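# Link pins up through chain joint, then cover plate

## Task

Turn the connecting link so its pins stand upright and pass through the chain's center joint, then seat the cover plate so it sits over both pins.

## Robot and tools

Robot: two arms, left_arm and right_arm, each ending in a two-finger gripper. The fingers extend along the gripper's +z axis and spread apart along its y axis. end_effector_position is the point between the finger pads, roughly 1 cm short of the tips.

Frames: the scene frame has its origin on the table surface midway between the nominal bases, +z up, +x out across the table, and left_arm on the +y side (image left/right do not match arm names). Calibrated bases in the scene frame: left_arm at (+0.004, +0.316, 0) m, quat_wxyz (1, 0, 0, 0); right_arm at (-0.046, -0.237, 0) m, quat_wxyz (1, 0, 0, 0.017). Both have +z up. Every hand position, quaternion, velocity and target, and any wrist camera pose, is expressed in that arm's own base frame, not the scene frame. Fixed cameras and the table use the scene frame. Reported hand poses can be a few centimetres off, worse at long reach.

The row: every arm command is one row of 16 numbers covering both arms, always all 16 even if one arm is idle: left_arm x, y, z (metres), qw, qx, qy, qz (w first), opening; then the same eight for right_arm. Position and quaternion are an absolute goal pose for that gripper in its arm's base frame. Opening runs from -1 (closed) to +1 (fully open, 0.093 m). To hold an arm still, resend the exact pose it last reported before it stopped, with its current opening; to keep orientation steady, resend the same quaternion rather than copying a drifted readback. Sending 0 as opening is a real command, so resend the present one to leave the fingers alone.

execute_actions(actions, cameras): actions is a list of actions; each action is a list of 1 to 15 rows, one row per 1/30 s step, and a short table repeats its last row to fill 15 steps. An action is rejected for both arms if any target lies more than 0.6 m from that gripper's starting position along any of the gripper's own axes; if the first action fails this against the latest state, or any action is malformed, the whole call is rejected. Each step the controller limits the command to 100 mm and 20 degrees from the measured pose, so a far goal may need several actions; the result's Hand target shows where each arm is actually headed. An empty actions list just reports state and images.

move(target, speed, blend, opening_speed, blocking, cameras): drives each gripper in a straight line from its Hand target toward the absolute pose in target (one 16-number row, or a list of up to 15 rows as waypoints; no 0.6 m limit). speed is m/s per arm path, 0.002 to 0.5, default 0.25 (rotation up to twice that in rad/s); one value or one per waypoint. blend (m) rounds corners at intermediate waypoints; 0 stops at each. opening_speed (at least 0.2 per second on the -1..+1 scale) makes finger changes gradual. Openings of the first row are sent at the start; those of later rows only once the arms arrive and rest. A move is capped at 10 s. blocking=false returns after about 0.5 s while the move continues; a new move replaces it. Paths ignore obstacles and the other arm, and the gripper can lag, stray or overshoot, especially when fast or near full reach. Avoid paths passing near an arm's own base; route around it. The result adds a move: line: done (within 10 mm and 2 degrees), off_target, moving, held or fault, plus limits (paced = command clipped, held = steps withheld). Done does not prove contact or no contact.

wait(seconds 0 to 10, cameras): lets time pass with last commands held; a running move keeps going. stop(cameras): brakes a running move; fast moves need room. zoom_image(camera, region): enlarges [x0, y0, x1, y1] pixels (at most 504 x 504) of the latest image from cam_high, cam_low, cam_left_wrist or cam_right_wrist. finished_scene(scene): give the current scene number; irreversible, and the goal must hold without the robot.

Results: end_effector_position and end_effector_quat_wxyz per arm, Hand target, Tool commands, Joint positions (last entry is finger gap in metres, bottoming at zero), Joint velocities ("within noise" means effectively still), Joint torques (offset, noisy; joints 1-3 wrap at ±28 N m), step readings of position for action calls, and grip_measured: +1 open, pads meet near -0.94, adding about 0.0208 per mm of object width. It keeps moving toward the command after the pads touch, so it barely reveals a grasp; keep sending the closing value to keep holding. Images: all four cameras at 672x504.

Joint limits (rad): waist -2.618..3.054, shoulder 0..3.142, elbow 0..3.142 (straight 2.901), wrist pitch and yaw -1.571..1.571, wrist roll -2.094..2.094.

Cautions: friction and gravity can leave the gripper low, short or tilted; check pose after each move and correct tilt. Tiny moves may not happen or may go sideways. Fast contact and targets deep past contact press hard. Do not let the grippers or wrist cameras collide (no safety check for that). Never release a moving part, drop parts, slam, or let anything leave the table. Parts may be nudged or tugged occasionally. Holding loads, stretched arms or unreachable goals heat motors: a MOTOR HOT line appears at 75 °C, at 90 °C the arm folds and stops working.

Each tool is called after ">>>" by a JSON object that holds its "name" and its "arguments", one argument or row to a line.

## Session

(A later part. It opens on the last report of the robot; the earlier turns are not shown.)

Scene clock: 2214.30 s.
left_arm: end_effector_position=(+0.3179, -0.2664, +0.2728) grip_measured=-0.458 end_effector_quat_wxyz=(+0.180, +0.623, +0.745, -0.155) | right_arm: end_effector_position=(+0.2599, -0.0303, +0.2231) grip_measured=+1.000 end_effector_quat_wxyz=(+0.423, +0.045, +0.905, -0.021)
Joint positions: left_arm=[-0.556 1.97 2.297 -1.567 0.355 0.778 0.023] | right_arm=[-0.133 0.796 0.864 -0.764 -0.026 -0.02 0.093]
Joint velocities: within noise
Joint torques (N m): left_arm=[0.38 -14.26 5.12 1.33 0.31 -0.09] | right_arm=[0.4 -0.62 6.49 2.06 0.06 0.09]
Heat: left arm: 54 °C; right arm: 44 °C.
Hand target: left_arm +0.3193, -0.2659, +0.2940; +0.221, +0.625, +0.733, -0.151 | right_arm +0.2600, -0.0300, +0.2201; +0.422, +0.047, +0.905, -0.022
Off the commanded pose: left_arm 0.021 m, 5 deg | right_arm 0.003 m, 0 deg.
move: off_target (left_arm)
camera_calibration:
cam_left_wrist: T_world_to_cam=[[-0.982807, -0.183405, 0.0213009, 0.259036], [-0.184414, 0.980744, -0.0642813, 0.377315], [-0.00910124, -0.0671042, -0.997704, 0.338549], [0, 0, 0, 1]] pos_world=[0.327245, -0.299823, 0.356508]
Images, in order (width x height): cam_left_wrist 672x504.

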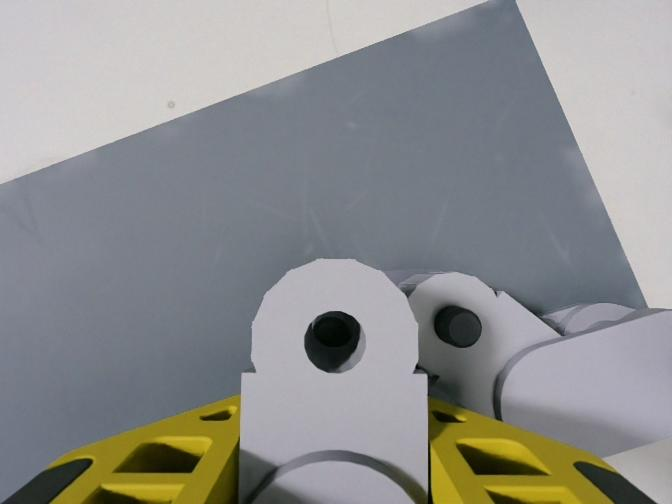

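>>> {"name": "move", "arguments": {
  "target": [
    [0.3200,-0.2622,0.297,0.2220,0.6249,0.7330,-0.1511,-0.8,0.26,-0.03,0.22,0.4220,0.0474,0.9050,-0.0221,1]
  ],
  "speed": 0.04,
  "cameras": ["cam_left_wrist"]
}}

>>> {"name": "zoom_image", "arguments": {
  "camera": "cam_left_wrist",
  "region": [294, 300, 374, 380]
}}

Scene clock: 2224.83 s.
left_arm: end_effector_position=(+0.3198, -0.2644, +0.2727) grip_measured=-0.458 end_effector_quat_wxyz=(+0.181, +0.624, +0.745, -0.154) | right_arm: end_effector_position=(+0.2599, -0.0303, +0.2231) grip_measured=+1.000 end_effector_quat_wxyz=(+0.423, +0.045, +0.905, -0.021)
Joint positions: left_arm=[-0.549 1.97 2.297 -1.567 0.355 0.785 0.023] | right_arm=[-0.133 0.796 0.864 -0.764 -0.026 -0.02 0.093]
Joint velocities: within noise
Joint torques (N m): left_arm=[0.7 -14.3 6.17 1.17 0.34 -0.04] | right_arm=[0.29 -0.66 6.48 2.07 0.08 0.1]
Heat: left arm: 55 °C; right arm: 45 °C.
Hand target: left_arm +0.3192, -0.2619, +0.2966; +0.222, +0.625, +0.733, -0.151 | right_arm +0.2600, -0.0300, +0.2201; +0.422, +0.047, +0.905, -0.022
Off the commanded pose: left_arm 0.024 m, 5 deg | right_arm 0.003 m, 0 deg.
move: off_target (left_arm)
camera_calibration:
cam_left_wrist: T_world_to_cam=[[-0.982867, -0.183467, 0.0176732, 0.2622], [-0.184235, 0.980757, -0.0646025, 0.375726], [-0.00548068, -0.0667517, -0.997755, 0.337597], [0, 0, 0, 1]] pos_world=[0.32878, -0.297856, 0.356477]
Images, in order (width x height): cam_left_wrist 672x504.

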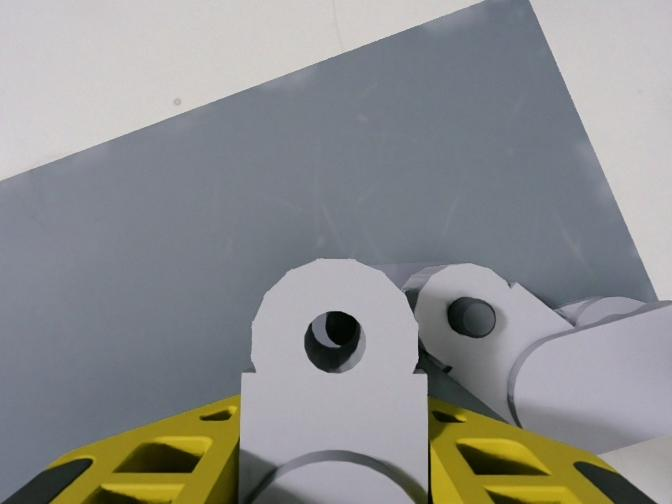

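Scaled by 6.300 from the camera's 672x504 image, which has a finer 960x720 frame.

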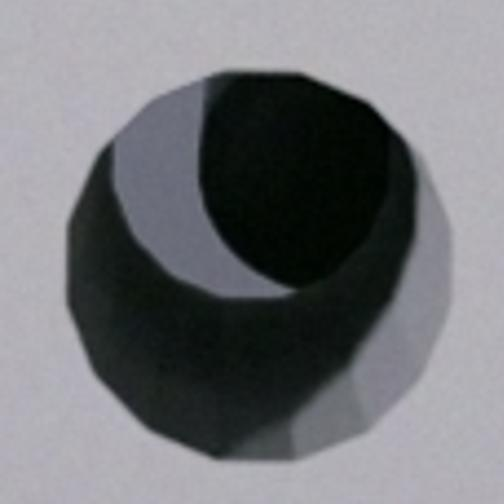

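>>> {"name": "move", "arguments": {
  "target": [
    [0.3150,-0.2620,0.297,0.2220,0.6249,0.7330,-0.1511,-0.8,0.26,-0.03,0.22,0.4220,0.0474,0.9050,-0.0221,1]
  ],
  "speed": 0.04,
  "cameras": ["cam_left_wrist"]
}}

>>> {"name": "zoom_image", "arguments": {
  "camera": "cam_left_wrist",
  "region": [294, 300, 374, 380]
}}

Scene clock: 2239.10 s.
left_arm: end_effector_position=(+0.3189, -0.2634, +0.2692) grip_measured=-0.458 end_effector_quat_wxyz=(+0.177, +0.623, +0.746, -0.154) | right_arm: end_effector_position=(+0.2599, -0.0303, +0.2231) grip_measured=+1.000 end_effector_quat_wxyz=(+0.423, +0.045, +0.905, -0.021)
Joint positions: left_arm=[-0.548 1.965 2.277 -1.561 0.355 0.786 0.023] | right_arm=[-0.133 0.796 0.864 -0.764 -0.026 -0.02 0.093]
Joint velocities: within noise
Joint torques (N m): left_arm=[-0.06 -16.25 4.93 1.24 0.32 -0.14] | right_arm=[0.5 -0.69 6.61 2.04 0.07 0]
Heat: left arm: 57 °C; right arm: 45 °C.
Hand target: left_arm +0.3143, -0.2616, +0.2965; +0.221, +0.625, +0.733, -0.151 | right_arm +0.2600, -0.0300, +0.2201; +0.422, +0.047, +0.905, -0.022
Off the commanded pose: left_arm 0.028 m, 5 deg | right_arm 0.003 m, 0 deg.
move: off_target (left_arm)
camera_calibration:
cam_left_wrist: T_world_to_cam=[[-0.982609, -0.184037, 0.0246876, 0.259506], [-0.18519, 0.980991, -0.0579716, 0.372879], [-0.0135495, -0.0615353, -0.998013, 0.338195], [0, 0, 0, 1]] pos_world=[0.328628, -0.297221, 0.352733]
Images, in order (width x height): cam_left_wrist 672x504.

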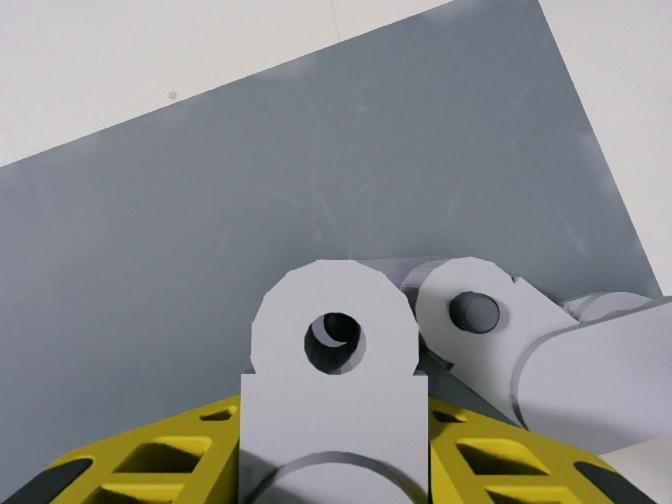

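Scaled by 6.300 from the camera's 672x504 image, which has a finer 960x720 frame.

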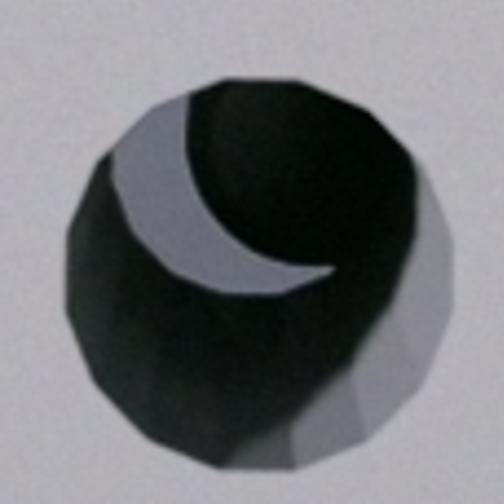

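>>> {"name": "move", "arguments": {
  "target": [
    [0.3310,-0.2520,0.325,0.2220,0.6249,0.7330,-0.1511,-0.8,0.26,-0.03,0.22,0.4220,0.0474,0.9050,-0.0221,1],
    [0.3182,-0.2674,0.325,0.2220,0.6249,0.7330,-0.1511,-0.8,0.26,-0.03,0.22,0.4220,0.0474,0.9050,-0.0221,1],
    [0.3182,-0.2674,0.295,0.2220,0.6249,0.7330,-0.1511,-0.8,0.26,-0.03,0.22,0.4220,0.0474,0.9050,-0.0221,1]
  ],
  "speed": 0.06,
  "cameras": ["cam_left_wrist"]
}}

>>> {"name": "zoom_image", "arguments": {
  "camera": "cam_left_wrist",
  "region": [294, 300, 374, 380]
}}

Scene clock: 2257.03 s.
left_arm: end_effector_position=(+0.3183, -0.2642, +0.2750) grip_measured=-0.458 end_effector_quat_wxyz=(+0.182, +0.620, +0.747, -0.154) | right_arm: end_effector_position=(+0.2599, -0.0303, +0.2231) grip_measured=+1.000 end_effector_quat_wxyz=(+0.423, +0.045, +0.905, -0.021)
Joint positions: left_arm=[-0.551 1.965 2.298 -1.569 0.354 0.774 0.023] | right_arm=[-0.133 0.796 0.864 -0.764 -0.026 -0.02 0.093]
Joint velocities: within noise
Joint torques (N m): left_arm=[-0.62 -13.87 5.15 1.32 0.3 -0.11] | right_arm=[0.27 -0.64 6.56 2.05 0.08 0.07]
Heat: left arm: 60 °C; right arm: 45 °C.
Hand target: left_arm +0.3175, -0.2669, +0.2951; +0.221, +0.625, +0.733, -0.151 | right_arm +0.2600, -0.0300, +0.2201; +0.422, +0.047, +0.905, -0.022
Off the commanded pose: left_arm 0.020 m, 5 deg | right_arm 0.003 m, 0 deg.
move: off_target (left_arm)
camera_calibration:
cam_left_wrist: T_world_to_cam=[[-0.981299, -0.191553, 0.0189611, 0.257726], [-0.192401, 0.979058, -0.0665426, 0.378059], [-0.00581756, -0.0689464, -0.997603, 0.339342], [0, 0, 0, 1]] pos_world=[0.327619, -0.297377, 0.358799]
Images, in order (width x height): cam_left_wrist 672x504.

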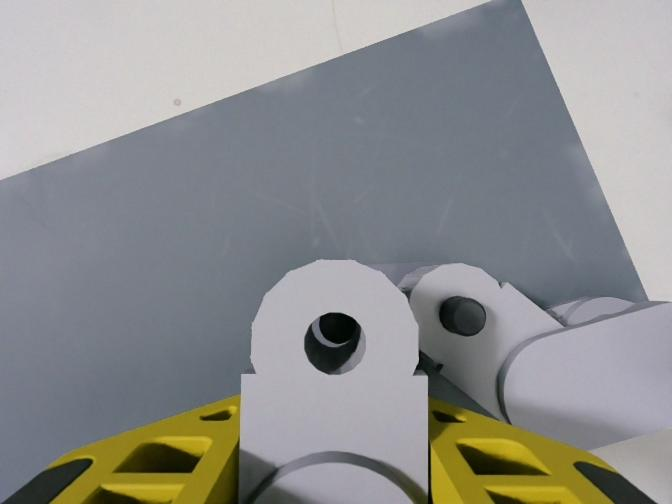

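Scaled by 6.300 from the camera's 672x504 image, which has a finer 960x720 frame.

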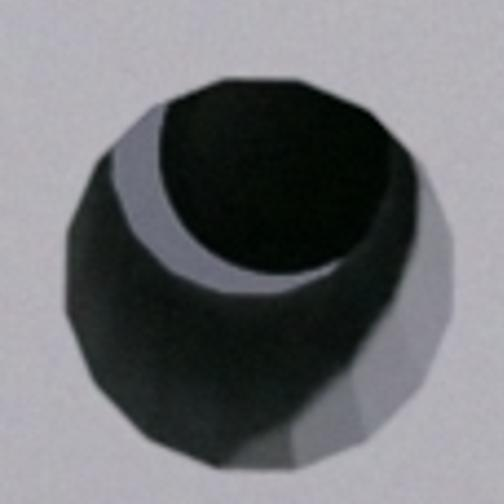

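>>> {"name": "move", "arguments": {
  "target": [
    [0.3298,-0.2523,0.325,0.2220,0.6249,0.7330,-0.1511,-0.8,0.26,-0.03,0.22,0.4220,0.0474,0.9050,-0.0221,1],
    [0.3170,-0.2677,0.325,0.2220,0.6249,0.7330,-0.1511,-0.8,0.26,-0.03,0.22,0.4220,0.0474,0.9050,-0.0221,1],
    [0.3170,-0.2677,0.295,0.2220,0.6249,0.7330,-0.1511,-0.8,0.26,-0.03,0.22,0.4220,0.0474,0.9050,-0.0221,1]
  ],
  "speed": 0.06,
  "cameras": ["cam_left_wrist"]
}}

>>> {"name": "zoom_image", "arguments": {
  "camera": "cam_left_wrist",
  "region": [294, 300, 374, 380]
}}

Scene clock: 2273.50 s.
left_arm: end_effector_position=(+0.3179, -0.2650, +0.2728) grip_measured=-0.458 end_effector_quat_wxyz=(+0.180, +0.620, +0.748, -0.154) | right_arm: end_effector_position=(+0.2599, -0.0303, +0.2231) grip_measured=+1.000 end_effector_quat_wxyz=(+0.423, +0.045, +0.905, -0.021)
Joint positions: left_arm=[-0.554 1.965 2.29 -1.565 0.353 0.772 0.023] | right_arm=[-0.133 0.796 0.864 -0.764 -0.026 -0.02 0.093]
Joint velocities: within noise
Joint torques (N m): left_arm=[-0.61 -14.45 5.15 1.31 0.3 -0.11] | right_arm=[0.29 -0.44 6.45 2.02 0.12 0.09]
Heat: left arm: 60 °C; right arm: 45 °C.
Hand target: left_arm +0.3163, -0.2672, +0.2950; +0.221, +0.625, +0.733, -0.151 | right_arm +0.2600, -0.0300, +0.2201; +0.422, +0.047, +0.905, -0.022
Off the commanded pose: left_arm 0.022 m, 5 deg | right_arm 0.003 m, 0 deg.
move: off_target (left_arm)
camera_calibration:
cam_left_wrist: T_world_to_cam=[[-0.981282, -0.191267, 0.0224367, 0.256409], [-0.192324, 0.979297, -0.0631516, 0.377698], [-0.00989341, -0.0662846, -0.997752, 0.339192], [0, 0, 0, 1]] pos_world=[0.327606, -0.298353, 0.356528]
Images, in order (width x height): cam_left_wrist 672x504.

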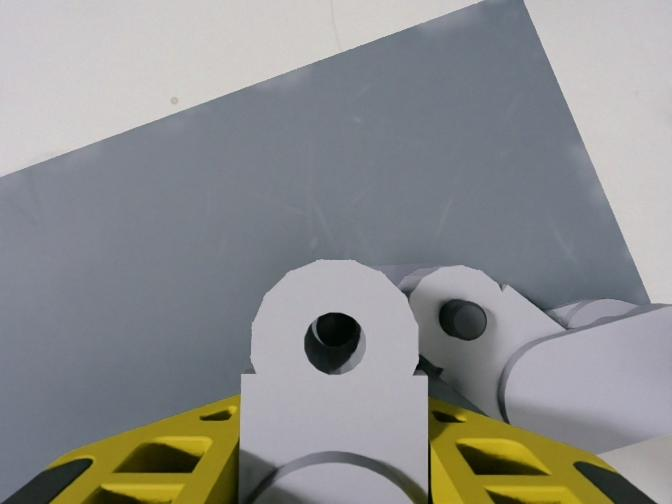

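Scaled by 6.300 from the camera's 672x504 image, which has a finer 960x720 frame.

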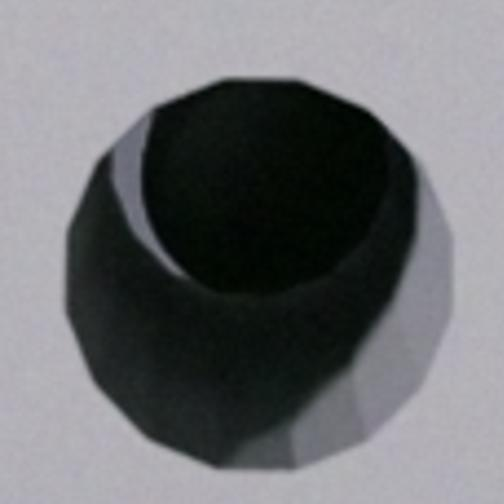

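>>> {"name": "move", "arguments": {
  "target": [
    [0.3284,-0.2511,0.325,0.2220,0.6249,0.7330,-0.1511,-0.8,0.26,-0.03,0.22,0.4220,0.0474,0.9050,-0.0221,1],
    [0.3156,-0.2665,0.325,0.2220,0.6249,0.7330,-0.1511,-0.8,0.26,-0.03,0.22,0.4220,0.0474,0.9050,-0.0221,1],
    [0.3156,-0.2665,0.295,0.2220,0.6249,0.7330,-0.1511,-0.8,0.26,-0.03,0.22,0.4220,0.0474,0.9050,-0.0221,1]
  ],
  "speed": 0.06,
  "cameras": ["cam_left_wrist"]
}}

>>> {"name": "zoom_image", "arguments": {
  "camera": "cam_left_wrist",
  "region": [294, 300, 374, 380]
}}

Scene clock: 2286.07 s.
left_arm: end_effector_position=(+0.3177, -0.2643, +0.2688) grip_measured=-0.458 end_effector_quat_wxyz=(+0.175, +0.621, +0.749, -0.155) | right_arm: end_effector_position=(+0.2599, -0.0303, +0.2231) grip_measured=+1.000 end_effector_quat_wxyz=(+0.423, +0.045, +0.905, -0.021)
Joint positions: left_arm=[-0.553 1.965 2.275 -1.561 0.352 0.774 0.023] | right_arm=[-0.133 0.796 0.864 -0.764 -0.026 -0.02 0.093]
Joint velocities: within noise
Joint torques (N m): left_arm=[-0.61 -15.54 5.12 1.33 0.31 -0.12] | right_arm=[0.21 -0.47 6.45 2.06 0.08 0.04]
Heat: left arm: 61 °C; right arm: 45 °C.
Hand target: left_arm +0.3148, -0.2658, +0.2948; +0.221, +0.625, +0.733, -0.151 | right_arm +0.2600, -0.0300, +0.2201; +0.422, +0.047, +0.905, -0.022
Off the commanded pose: left_arm 0.026 m, 6 deg | right_arm 0.003 m, 0 deg.
move: off_target (left_arm)
camera_calibration:
cam_left_wrist: T_world_to_cam=[[-0.981202, -0.190759, 0.0292004, 0.25473], [-0.192131, 0.979819, -0.0551463, 0.374726], [-0.0180915, -0.05972, -0.998051, 0.339653], [0, 0, 0, 1]] pos_world=[0.328083, -0.298287, 0.352218]
Images, in order (width x height): cam_left_wrist 672x504.

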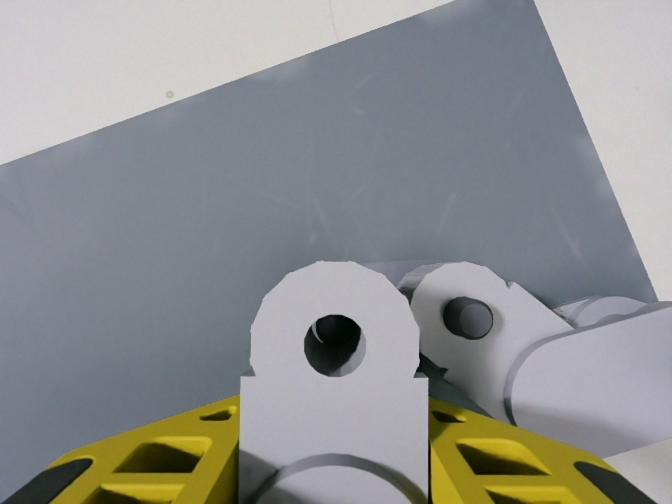

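Scaled by 6.300 from the camera's 672x504 image, which has a finer 960x720 frame.

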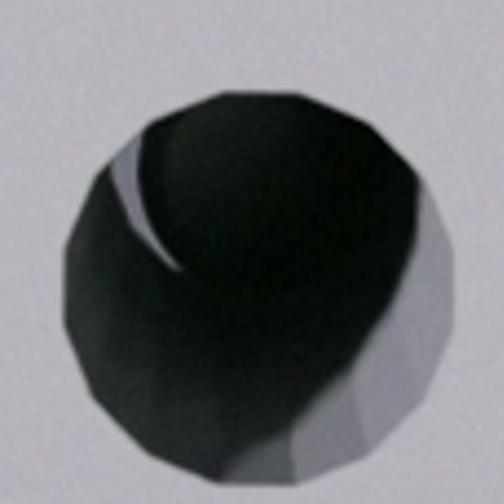

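>>> {"name": "move", "arguments": {
  "target": [
    [0.3267,-0.2497,0.328,0.2220,0.6249,0.7330,-0.1511,-0.8,0.26,-0.03,0.22,0.4220,0.0474,0.9050,-0.0221,1],
    [0.3139,-0.2651,0.328,0.2220,0.6249,0.7330,-0.1511,-0.8,0.26,-0.03,0.22,0.4220,0.0474,0.9050,-0.0221,1],
    [0.3139,-0.2651,0.300,0.2220,0.6249,0.7330,-0.1511,-0.8,0.26,-0.03,0.22,0.4220,0.0474,0.9050,-0.0221,1]
  ],
  "speed": 0.06,
  "cameras": ["cam_left_wrist"]
}}

>>> {"name": "zoom_image", "arguments": {
  "camera": "cam_left_wrist",
  "region": [294, 300, 374, 380]
}}

Scene clock: 2314.57 s.
left_arm: end_effector_position=(+0.3157, -0.2626, +0.2773) grip_measured=-0.458 end_effector_quat_wxyz=(+0.180, +0.620, +0.748, -0.154) | right_arm: end_effector_position=(+0.2599, -0.0303, +0.2231) grip_measured=+1.000 end_effector_quat_wxyz=(+0.423, +0.045, +0.905, -0.021)
Joint positions: left_arm=[-0.552 1.964 2.31 -1.587 0.352 0.773 0.023] | right_arm=[-0.133 0.796 0.864 -0.764 -0.026 -0.02 0.093]
Joint velocities: within noise
Joint torques (N m): left_arm=[-0.64 -14.48 5.07 1.35 0.32 -0.1] | right_arm=[0.34 -0.21 6.34 2.01 0.06 0.01]
Heat: left arm: 65 °C; right arm: 45 °C.
Hand target: left_arm +0.3136, -0.2647, +0.2997; +0.222, +0.625, +0.733, -0.151 | right_arm +0.2600, -0.0300, +0.2201; +0.422, +0.047, +0.905, -0.022
Off the commanded pose: left_arm 0.023 m, 5 deg | right_arm 0.003 m, 0 deg.
joint read past its limit (left arm) — joint 4 (wrist pitch), lower limit.
move: off_target (left_arm)
camera_calibration:
cam_left_wrist: T_world_to_cam=[[-0.981, -0.19274, 0.0221563, 0.254238], [-0.193766, 0.97908, -0.0621145, 0.375322], [-0.00972081, -0.0652274, -0.997823, 0.343979], [0, 0, 0, 1]] pos_world=[0.325475, -0.296031, 0.360911]
Images, in order (width x height): cam_left_wrist 672x504.

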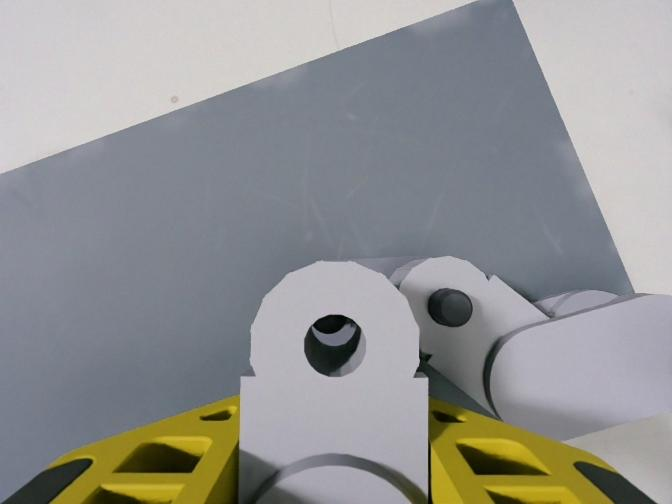

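Scaled by 6.300 from the camera's 672x504 image, which has a finer 960x720 frame.

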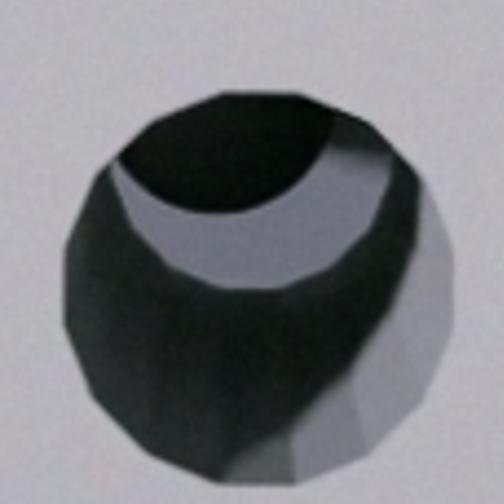

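>>> {"name": "move", "arguments": {
  "target": [
    [0.3283,-0.2511,0.328,0.2220,0.6249,0.7330,-0.1511,-0.8,0.26,-0.03,0.22,0.4220,0.0474,0.9050,-0.0221,1],
    [0.3155,-0.2665,0.328,0.2220,0.6249,0.7330,-0.1511,-0.8,0.26,-0.03,0.22,0.4220,0.0474,0.9050,-0.0221,1],
    [0.3155,-0.2665,0.299,0.2220,0.6249,0.7330,-0.1511,-0.8,0.26,-0.03,0.22,0.4220,0.0474,0.9050,-0.0221,1]
  ],
  "speed": 0.06,
  "cameras": ["cam_left_wrist"]
}}

>>> {"name": "zoom_image", "arguments": {
  "camera": "cam_left_wrist",
  "region": [294, 300, 374, 380]
}}

Scene clock: 2330.63 s.
left_arm: end_effector_position=(+0.3159, -0.2632, +0.2793) grip_measured=-0.458 end_effector_quat_wxyz=(+0.183, +0.620, +0.748, -0.154) | right_arm: end_effector_position=(+0.2599, -0.0303, +0.2231) grip_measured=+1.000 end_effector_quat_wxyz=(+0.423, +0.045, +0.905, -0.021)
Joint positions: left_arm=[-0.553 1.964 2.317 -1.587 0.352 0.771 0.023] | right_arm=[-0.133 0.796 0.864 -0.764 -0.026 -0.02 0.093]
Joint velocities: within noise
Joint torques (N m): left_arm=[-0.64 -13.65 5.09 1.38 0.31 -0.09] | right_arm=[0.2 -0.38 6.42 2.11 0.07 0.09]
Heat: left arm: 66 °C; right arm: 45 °C.
Hand target: left_arm +0.3152, -0.2662, +0.2989; +0.222, +0.625, +0.733, -0.151 | right_arm +0.2600, -0.0300, +0.2201; +0.422, +0.047, +0.905, -0.022
Off the commanded pose: left_arm 0.020 m, 5 deg | right_arm 0.003 m, 0 deg.
joint read past its limit (left arm) — joint 4 (wrist pitch), lower limit.
move: off_target (left_arm)
camera_calibration:
cam_left_wrist: T_world_to_cam=[[-0.980931, -0.193529, 0.0178946, 0.255209], [-0.194301, 0.97865, -0.0670126, 0.377559], [-0.00454365, -0.0692117, -0.997592, 0.343255], [0, 0, 0, 1]] pos_world=[0.325262, -0.296351, 0.363162]
Images, in order (width x height): cam_left_wrist 672x504.

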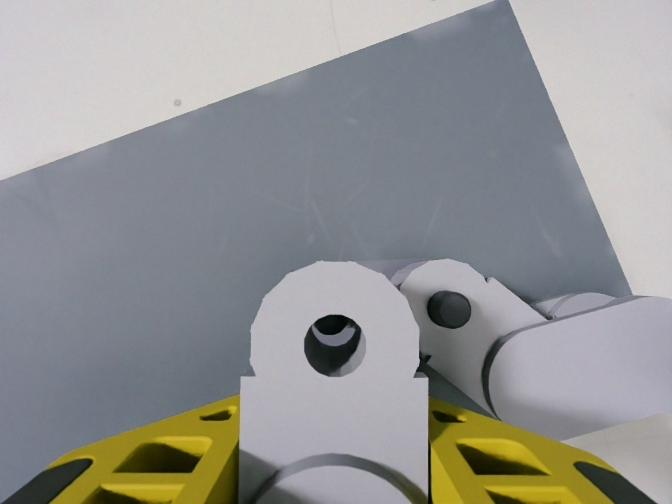

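Scaled by 6.300 from the camera's 672x504 image, which has a finer 960x720 frame.

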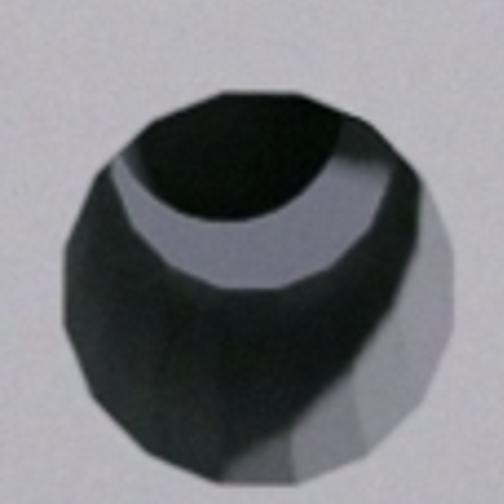

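>>> {"name": "move", "arguments": {
  "target": [
    [0.3155,-0.2665,0.296,0.2220,0.6249,0.7330,-0.1511,-0.8,0.26,-0.03,0.22,0.4220,0.0474,0.9050,-0.0221,1]
  ],
  "speed": 0.03,
  "cameras": ["cam_left_wrist"]
}}

>>> {"name": "zoom_image", "arguments": {
  "camera": "cam_left_wrist",
  "region": [294, 300, 374, 380]
}}

Scene clock: 2338.40 s.
left_arm: end_effector_position=(+0.3175, -0.2642, +0.2717) grip_measured=-0.458 end_effector_quat_wxyz=(+0.177, +0.620, +0.749, -0.154) | right_arm: end_effector_position=(+0.2599, -0.0303, +0.2231) grip_measured=+1.000 end_effector_quat_wxyz=(+0.423, +0.045, +0.905, -0.021)
Joint positions: left_arm=[-0.553 1.964 2.285 -1.567 0.352 0.771 0.023] | right_arm=[-0.133 0.796 0.864 -0.764 -0.026 -0.02 0.093]
Joint velocities: within noise
Joint torques (N m): left_arm=[-0.64 -15.05 5.11 1.28 0.31 -0.09] | right_arm=[0.09 -0.42 6.39 2.02 0.06 0.05]
Heat: left arm: 66 °C; right arm: 45 °C.
Hand target: left_arm +0.3148, -0.2659, +0.2960; +0.221, +0.625, +0.733, -0.151 | right_arm +0.2600, -0.0300, +0.2201; +0.422, +0.047, +0.905, -0.022
Off the commanded pose: left_arm 0.025 m, 5 deg | right_arm 0.003 m, 0 deg.
move: off_target (left_arm)
camera_calibration:
cam_left_wrist: T_world_to_cam=[[-0.980778, -0.193335, 0.0263888, 0.254371], [-0.194593, 0.979109, -0.0589807, 0.37631], [-0.0144345, -0.0629821, -0.99791, 0.340421], [0, 0, 0, 1]] pos_world=[0.327623, -0.29783, 0.355193]
Images, in order (width x height): cam_left_wrist 672x504.

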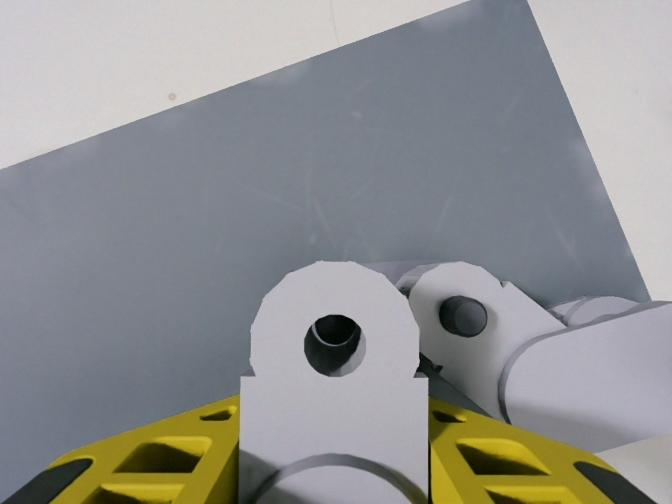

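Scaled by 6.300 from the camera's 672x504 image, which has a finer 960x720 frame.

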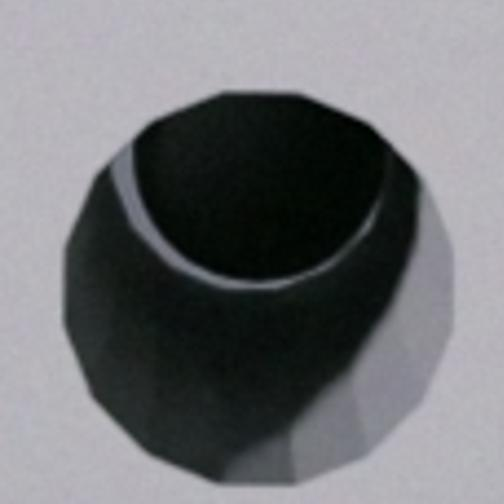

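>>> {"name": "move", "arguments": {
  "target": [
    [0.3154,-0.2663,0.293,0.2220,0.6249,0.7330,-0.1511,-0.8,0.26,-0.03,0.22,0.4220,0.0474,0.9050,-0.0221,1]
  ],
  "speed": 0.03,
  "cameras": ["cam_left_wrist"]
}}

>>> {"name": "zoom_image", "arguments": {
  "camera": "cam_left_wrist",
  "region": [294, 300, 374, 380]
}}

Scene clock: 2346.53 s.
left_arm: end_effector_position=(+0.3178, -0.2644, +0.2629) grip_measured=-0.458 end_effector_quat_wxyz=(+0.168, +0.619, +0.751, -0.156) | right_arm: end_effector_position=(+0.2599, -0.0303, +0.2231) grip_measured=+1.000 end_effector_quat_wxyz=(+0.423, +0.045, +0.905, -0.021)
Joint positions: left_arm=[-0.553 1.964 2.251 -1.551 0.352 0.772 0.023] | right_arm=[-0.133 0.796 0.864 -0.764 -0.026 -0.02 0.093]
Joint velocities: within noise
Joint torques (N m): left_arm=[-0.68 -16.54 5.23 1.32 0.32 -0.09] | right_arm=[0.38 -0.73 6.45 2.06 0.12 0.08]
Heat: left arm: 67 °C; right arm: 45 °C.
Hand target: left_arm +0.3143, -0.2655, +0.2928; +0.221, +0.625, +0.733, -0.151 | right_arm +0.2600, -0.0300, +0.2201; +0.422, +0.047, +0.905, -0.022
Off the commanded pose: left_arm 0.030 m, 7 deg | right_arm 0.003 m, 0 deg.
move: off_target (left_arm)
camera_calibration:
cam_left_wrist: T_world_to_cam=[[-0.980407, -0.192986, 0.0394678, 0.251463], [-0.194731, 0.979752, -0.0465449, 0.373041], [-0.0296861, -0.0533185, -0.998136, 0.339163], [0, 0, 0, 1]] pos_world=[0.329247, -0.298875, 0.345969]
Images, in order (width x height): cam_left_wrist 672x504.

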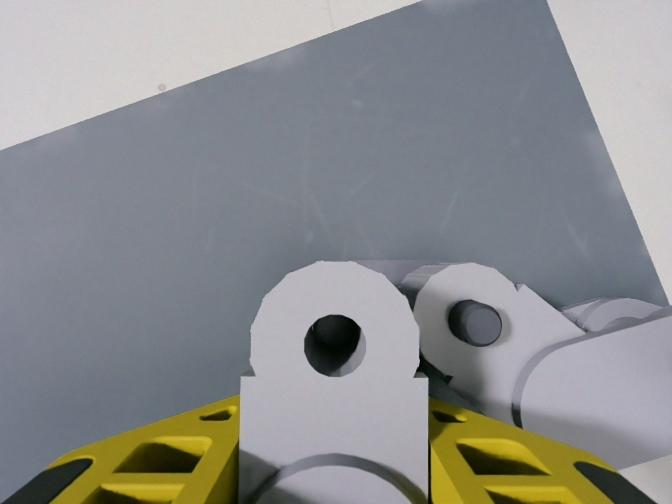

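Scaled by 6.300 from the camera's 672x504 image, which has a finer 960x720 frame.

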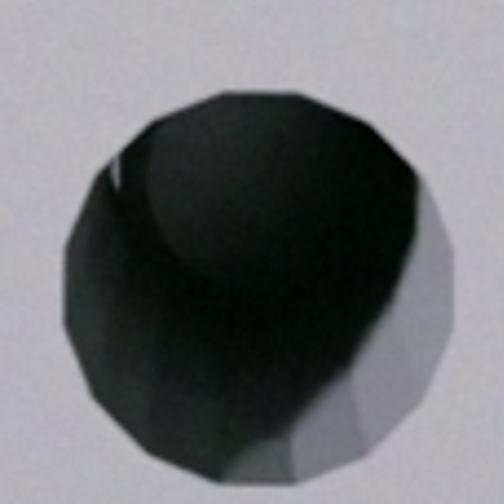

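>>> {"name": "execute_actions", "arguments": {
  "actions": [],
  "cameras": ["cam_low"]
}}

>>> {"name": "zoom_image", "arguments": {
  "camera": "cam_low",
  "region": [270, 130, 370, 205]
}}

Scene clock: 2350.23 s.
left_arm: end_effector_position=(+0.3179, -0.2644, +0.2630) grip_measured=-0.458 end_effector_quat_wxyz=(+0.169, +0.619, +0.751, -0.156) | right_arm: end_effector_position=(+0.2599, -0.0303, +0.2231) grip_measured=+1.000 end_effector_quat_wxyz=(+0.423, +0.045, +0.905, -0.021)
Joint positions: left_arm=[-0.553 1.964 2.251 -1.55 0.352 0.772 0.023] | right_arm=[-0.133 0.796 0.864 -0.764 -0.026 -0.02 0.093]
Joint velocities: within noise
Joint torques (N m): left_arm=[-0.59 -16.53 5.22 1.33 0.31 -0.09] | right_arm=[0.29 -0.76 6.45 2.02 0.03 0.08]
Heat: left arm: 68 °C; right arm: 45 °C.
Hand target: left_arm +0.3143, -0.2655, +0.2928; +0.221, +0.625, +0.733, -0.151 | right_arm +0.2600, -0.0300, +0.2201; +0.422, +0.047, +0.905, -0.022
Tool commands: left_gripper/opening=-0.8 right_gripper/opening=+1.0
Off the commanded pose: left_arm 0.030 m, 6 deg | right_arm 0.003 m, 0 deg.
Images, in order (width x height): cam_low 672x504.

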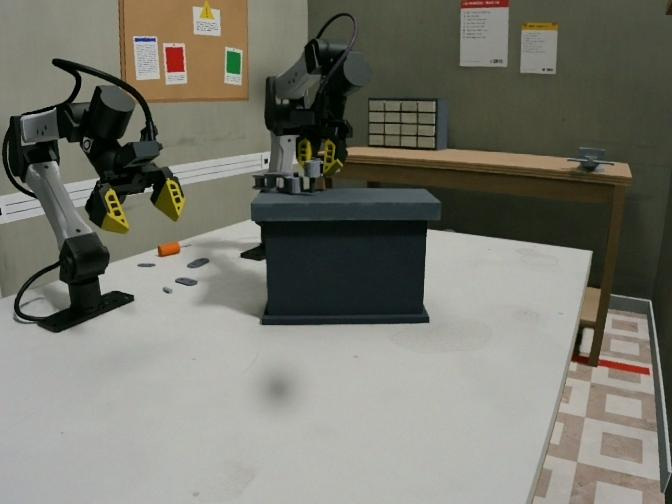

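Scaled by 5.040 from the camera's 672x504 image, which has a finer 960x720 frame.

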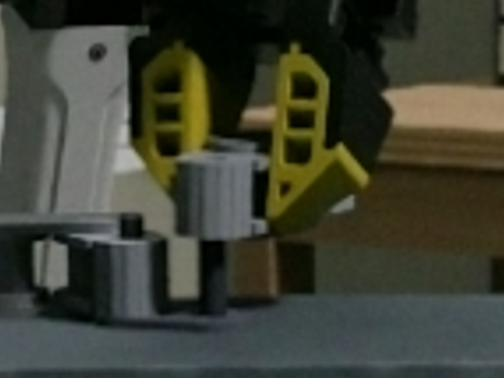

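>>> {"name": "move", "arguments": {
  "target": [
    [0.3154,-0.2661,0.289,0.2345,0.6254,0.7294,-0.148,-0.8,0.26,-0.03,0.22,0.4220,0.0474,0.9050,-0.0221,1]
  ],
  "speed": 0.03,
  "cameras": ["cam_left_wrist","cam_low"]
}}

>>> {"name": "zoom_image", "arguments": {
  "camera": "cam_left_wrist",
  "region": [294, 300, 374, 380]
}}

>>> {"name": "zoom_image", "arguments": {
  "camera": "cam_low",
  "region": [270, 130, 370, 205]
}}

Scene clock: 2371.47 s.
left_arm: end_effector_position=(+0.3175, -0.2642, +0.2580) grip_measured=-0.458 end_effector_quat_wxyz=(+0.180, +0.620, +0.748, -0.154) | right_arm: end_effector_position=(+0.2599, -0.0303, +0.2231) grip_measured=+1.000 end_effector_quat_wxyz=(+0.423, +0.045, +0.905, -0.021)
Joint positions: left_arm=[-0.553 1.917 2.154 -1.478 0.352 0.773 0.023] | right_arm=[-0.133 0.796 0.864 -0.764 -0.026 -0.02 0.093]
Joint velocities: within noise
Joint torques (N m): left_arm=[-0.68 -16.51 5.35 1.42 0.29 -0.1] | right_arm=[0.46 -0.75 6.31 2.05 0.06 0.06]
Heat: left arm: 72 °C; right arm: 45 °C.
Hand target: left_arm +0.3143, -0.2653, +0.2889; +0.233, +0.626, +0.729, -0.148 | right_arm +0.2600, -0.0300, +0.2201; +0.422, +0.047, +0.905, -0.022
Off the commanded pose: left_arm 0.031 m, 7 deg | right_arm 0.003 m, 0 deg.
move: off_target (left_arm)
camera_calibration:
cam_left_wrist: T_world_to_cam=[[-0.98122, -0.191617, 0.0221563, 0.256421], [-0.192645, 0.979301, -0.0621145, 0.375749], [-0.00979545, -0.0652162, -0.997823, 0.324726], [0, 0, 0, 1]] pos_world=[0.327172, -0.29766, 0.341678]
Images, in order (width x height): cam_low 672x504, cam_left_wrist 672x504.

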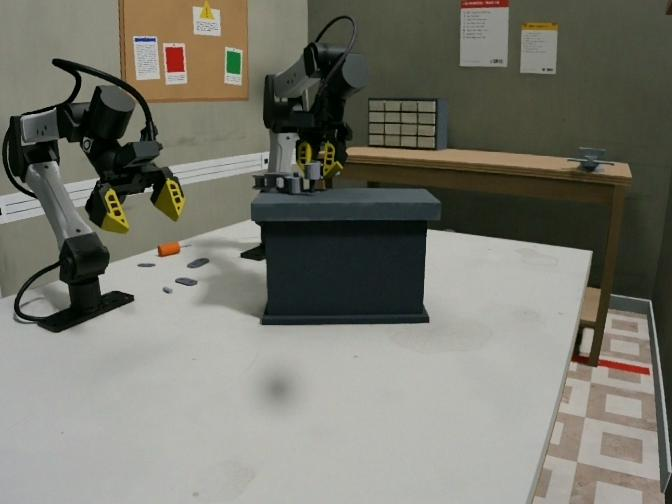

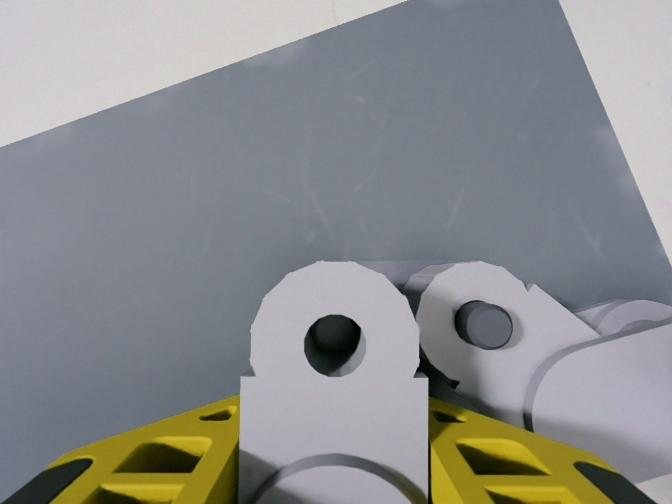

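Scaled by 6.300 from the camera's 672x504 image, which has a finer 960x720 frame.

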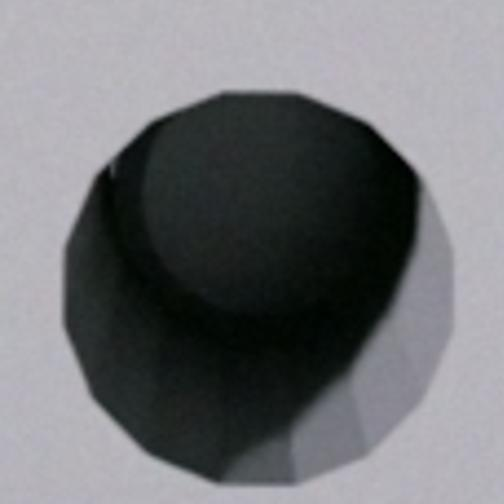

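Scaled by 5.040 from the camera's 672x504 image, which has a finer 960x720 frame.

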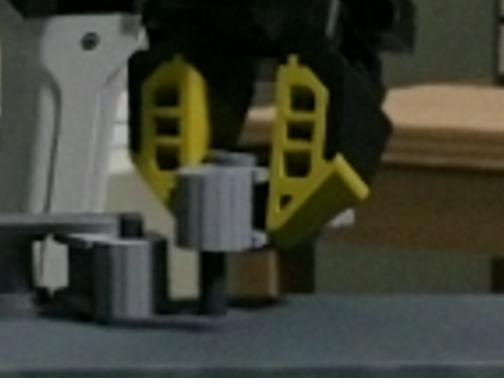

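>>> {"name": "move", "arguments": {
  "target": [
    [0.3152,-0.2659,0.282,0.2345,0.6254,0.7294,-0.148,-0.8,0.26,-0.03,0.22,0.4220,0.0474,0.9050,-0.0221,1]
  ],
  "speed": 0.03,
  "cameras": ["cam_left_wrist","cam_low"]
}}

>>> {"name": "zoom_image", "arguments": {
  "camera": "cam_left_wrist",
  "region": [294, 300, 374, 380]
}}

>>> {"name": "zoom_image", "arguments": {
  "camera": "cam_low",
  "region": [270, 130, 370, 205]
}}

Scene clock: 2378.83 s.
left_arm: end_effector_position=(+0.3173, -0.2641, +0.2511) grip_measured=-0.458 end_effector_quat_wxyz=(+0.181, +0.620, +0.748, -0.154) | right_arm: end_effector_position=(+0.2599, -0.0303, +0.2231) grip_measured=+1.000 end_effector_quat_wxyz=(+0.423, +0.045, +0.905, -0.021)
Joint positions: left_arm=[-0.553 1.897 2.094 -1.436 0.352 0.773 0.023] | right_arm=[-0.133 0.796 0.864 -0.764 -0.026 -0.02 0.093]
Joint velocities: within noise
Joint torques (N m): left_arm=[-0.65 -16.42 5.48 1.36 0.29 -0.1] | right_arm=[0.27 -0.49 6.46 2.07 0.05 0.11]
Heat: left arm: 76 °C; right arm: 45 °C. Fold the left arm in close to its base, or ease its load, before you think long.
Hand target: left_arm +0.3141, -0.2652, +0.2817; +0.234, +0.626, +0.729, -0.148 | right_arm +0.2600, -0.0300, +0.2201; +0.422, +0.047, +0.905, -0.022
Off the commanded pose: left_arm 0.031 m, 7 deg | right_arm 0.003 m, 0 deg.
MOTOR HOT: joint 2 (shoulder) of the left arm reports 76 °C; the controller's stop level is 90 °C. To cool a motor, set the load down, stop pushing, or move to a pose that needs little force.
move: off_target (left_arm)
camera_calibration:
cam_left_wrist: T_world_to_cam=[[-0.981268, -0.191588, 0.0201951, 0.256962], [-0.192502, 0.979212, -0.0639254, 0.37559], [-0.00752803, -0.0666155, -0.99775, 0.316742], [0, 0, 0, 1]] pos_world=[0.326835, -0.297452, 0.33485]
Images, in order (width x height): cam_low 672x504, cam_left_wrist 672x504.

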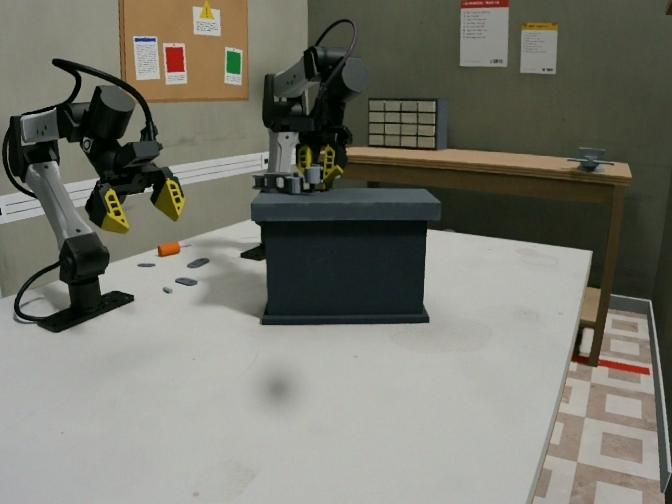

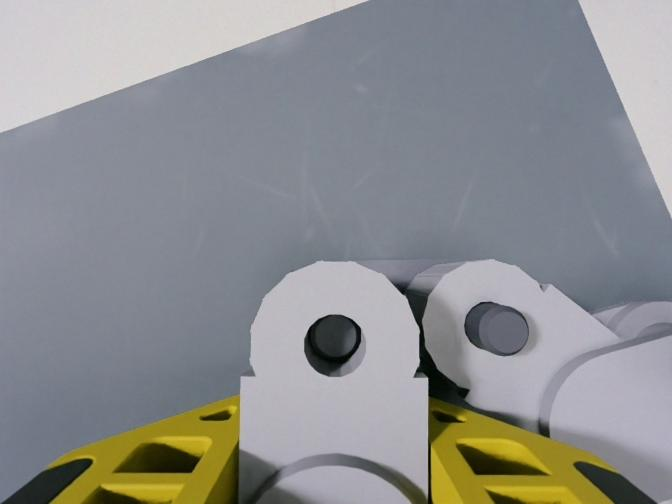

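Scaled by 6.300 from the camera's 672x504 image, which has a finer 960x720 frame.

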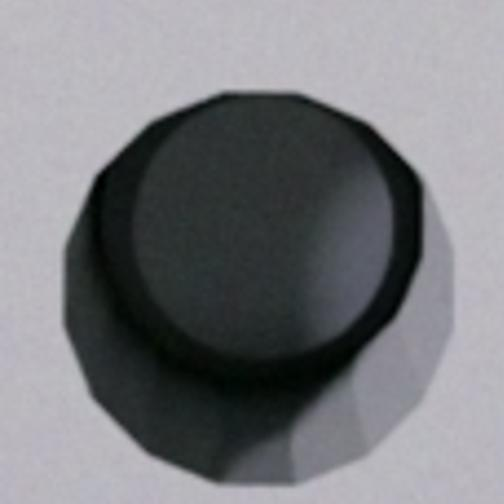

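Scaled by 5.040 from the camera's 672x504 image, which has a finer 960x720 frame.

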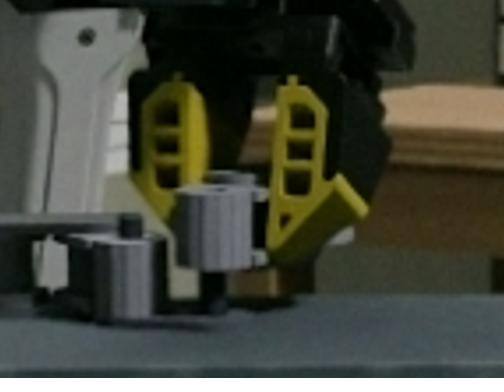

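>>> {"name": "move", "arguments": {
  "target": [
    [0.3150,-0.2657,0.275,0.2345,0.6254,0.7294,-0.148,-0.8,0.26,-0.03,0.22,0.4220,0.0474,0.9050,-0.0221,1]
  ],
  "speed": 0.04,
  "cameras": ["cam_left_wrist","cam_low"]
}}

>>> {"name": "zoom_image", "arguments": {
  "camera": "cam_low",
  "region": [270, 130, 370, 205]
}}

Scene clock: 2387.83 s.
left_arm: end_effector_position=(+0.3168, -0.2638, +0.2443) grip_measured=-0.458 end_effector_quat_wxyz=(+0.181, +0.620, +0.747, -0.154) | right_arm: end_effector_position=(+0.2599, -0.0303, +0.2231) grip_measured=+1.000 end_effector_quat_wxyz=(+0.423, +0.045, +0.905, -0.021)
Joint positions: left_arm=[-0.553 1.879 2.04 -1.399 0.352 0.773 0.023] | right_arm=[-0.133 0.796 0.864 -0.764 -0.026 -0.02 0.093]
Joint velocities: within noise
Joint torques (N m): left_arm=[-0.64 -16.28 5.56 1.35 0.29 -0.1] | right_arm=[0.24 -0.62 6.32 2.09 0.09 0.08]
Heat: left arm: 77 °C; right arm: 45 °C. Fold the left arm in close to its base, or ease its load, before you think long.
Hand target: left_arm +0.3140, -0.2650, +0.2748; +0.234, +0.626, +0.729, -0.148 | right_arm +0.2600, -0.0300, +0.2201; +0.422, +0.047, +0.905, -0.022
Off the commanded pose: left_arm 0.031 m, 7 deg | right_arm 0.003 m, 0 deg.
MOTOR HOT: still on. Joint 2 (shoulder) of the left arm reports 77 °C.
move: off_target (left_arm)
camera_calibration:
cam_left_wrist: T_world_to_cam=[[-0.981281, -0.19158, 0.0196348, 0.256797], [-0.19246, 0.979187, -0.0644427, 0.374849], [-0.00688022, -0.0670153, -0.997728, 0.309644], [0, 0, 0, 1]] pos_world=[0.326264, -0.2971, 0.328054]
Images, in order (width x height): cam_low 672x504, cam_left_wrist 672x504.

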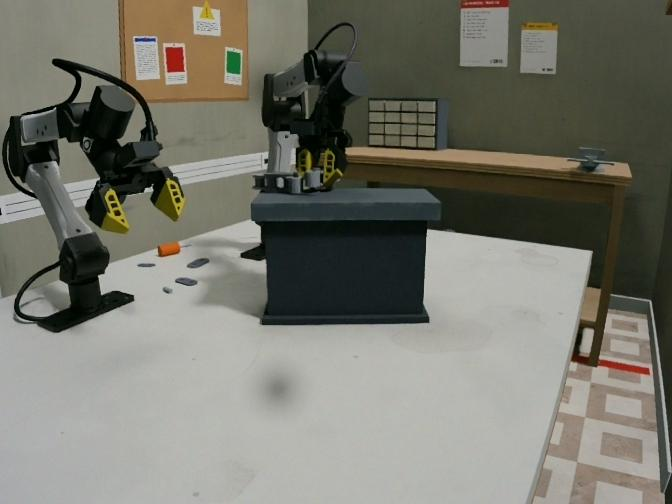

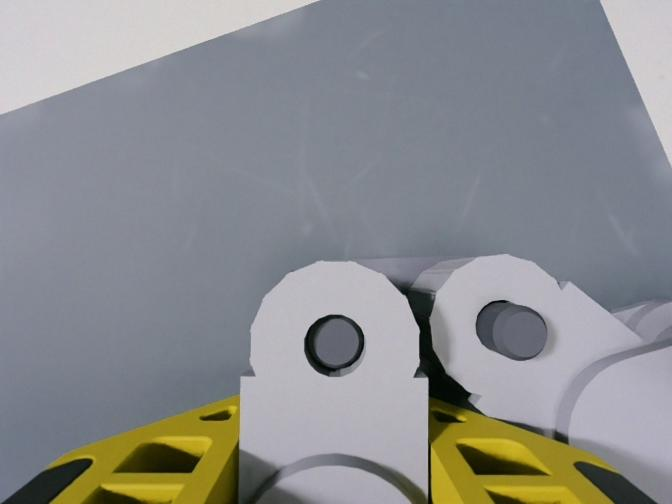

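Scaled by 5.040 from the camera's 672x504 image, which has a finer 960x720 frame.

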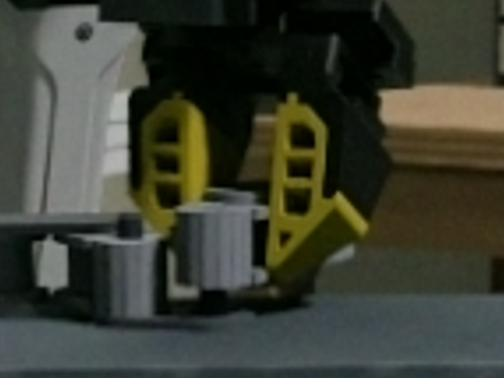

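>>> {"name": "move", "arguments": {
  "target": [
    [0.3148,-0.2655,0.269,0.2345,0.6254,0.7294,-0.148,-0.8,0.26,-0.03,0.22,0.4220,0.0474,0.9050,-0.0221,1]
  ],
  "speed": 0.04,
  "cameras": ["cam_left_wrist","cam_low"]
}}

>>> {"name": "zoom_image", "arguments": {
  "camera": "cam_low",
  "region": [270, 130, 370, 205]
}}

Scene clock: 2394.57 s.
left_arm: end_effector_position=(+0.3155, -0.2630, +0.2400) grip_measured=-0.458 end_effector_quat_wxyz=(+0.182, +0.620, +0.747, -0.154) | right_arm: end_effector_position=(+0.2599, -0.0303, +0.2231) grip_measured=+1.000 end_effector_quat_wxyz=(+0.423, +0.045, +0.905, -0.021)
Joint positions: left_arm=[-0.553 1.862 1.998 -1.372 0.352 0.773 0.023] | right_arm=[-0.133 0.796 0.864 -0.764 -0.026 -0.02 0.093]
Joint velocities: within noise
Joint torques (N m): left_arm=[-0.62 -15.84 5.52 1.37 0.29 -0.09] | right_arm=[0.36 -0.5 6.52 2.05 0.02 0.04]
Heat: left arm: 80 °C; right arm: 45 °C. Fold the left arm in close to its base, or ease its load, before you think long.
Hand target: left_arm +0.3138, -0.2649, +0.2689; +0.234, +0.626, +0.729, -0.148 | right_arm +0.2600, -0.0300, +0.2201; +0.422, +0.047, +0.905, -0.022
Off the commanded pose: left_arm 0.029 m, 6 deg | right_arm 0.003 m, 0 deg.
MOTOR HOT: still on. Joint 2 (shoulder) of the left arm reports 80 °C.
move: off_target (left_arm)
camera_calibration:
cam_left_wrist: T_world_to_cam=[[-0.981311, -0.191561, 0.0182339, 0.256102], [-0.192354, 0.979121, -0.0657358, 0.373788], [-0.00526078, -0.0680147, -0.99767, 0.304606], [0, 0, 0, 1]] pos_world=[0.324818, -0.296207, 0.323798]
Images, in order (width x height): cam_low 672x504, cam_left_wrist 672x504.

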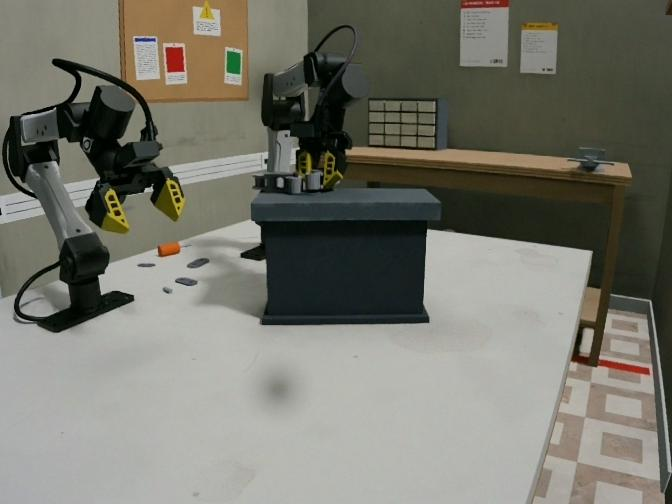

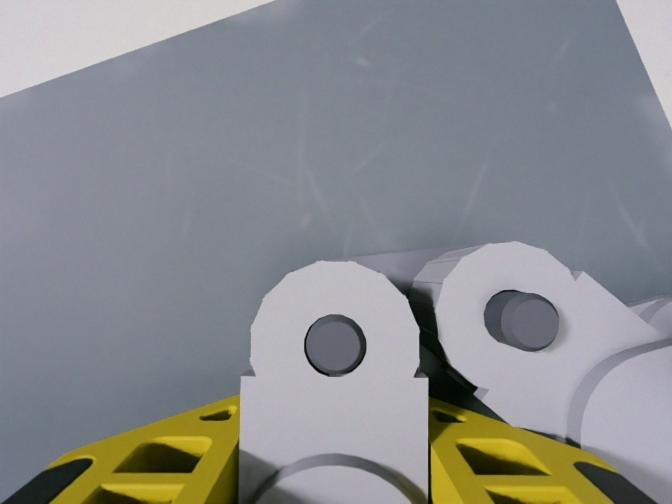

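Scaled by 5.040 from the camera's 672x504 image, which has a finer 960x720 frame.

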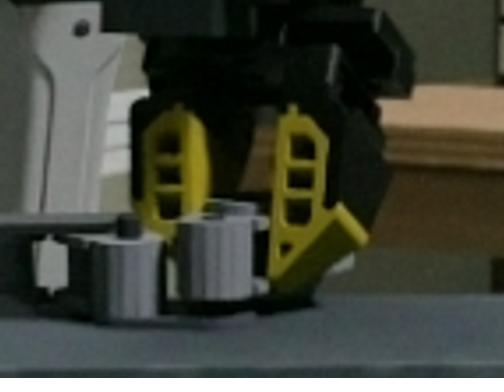

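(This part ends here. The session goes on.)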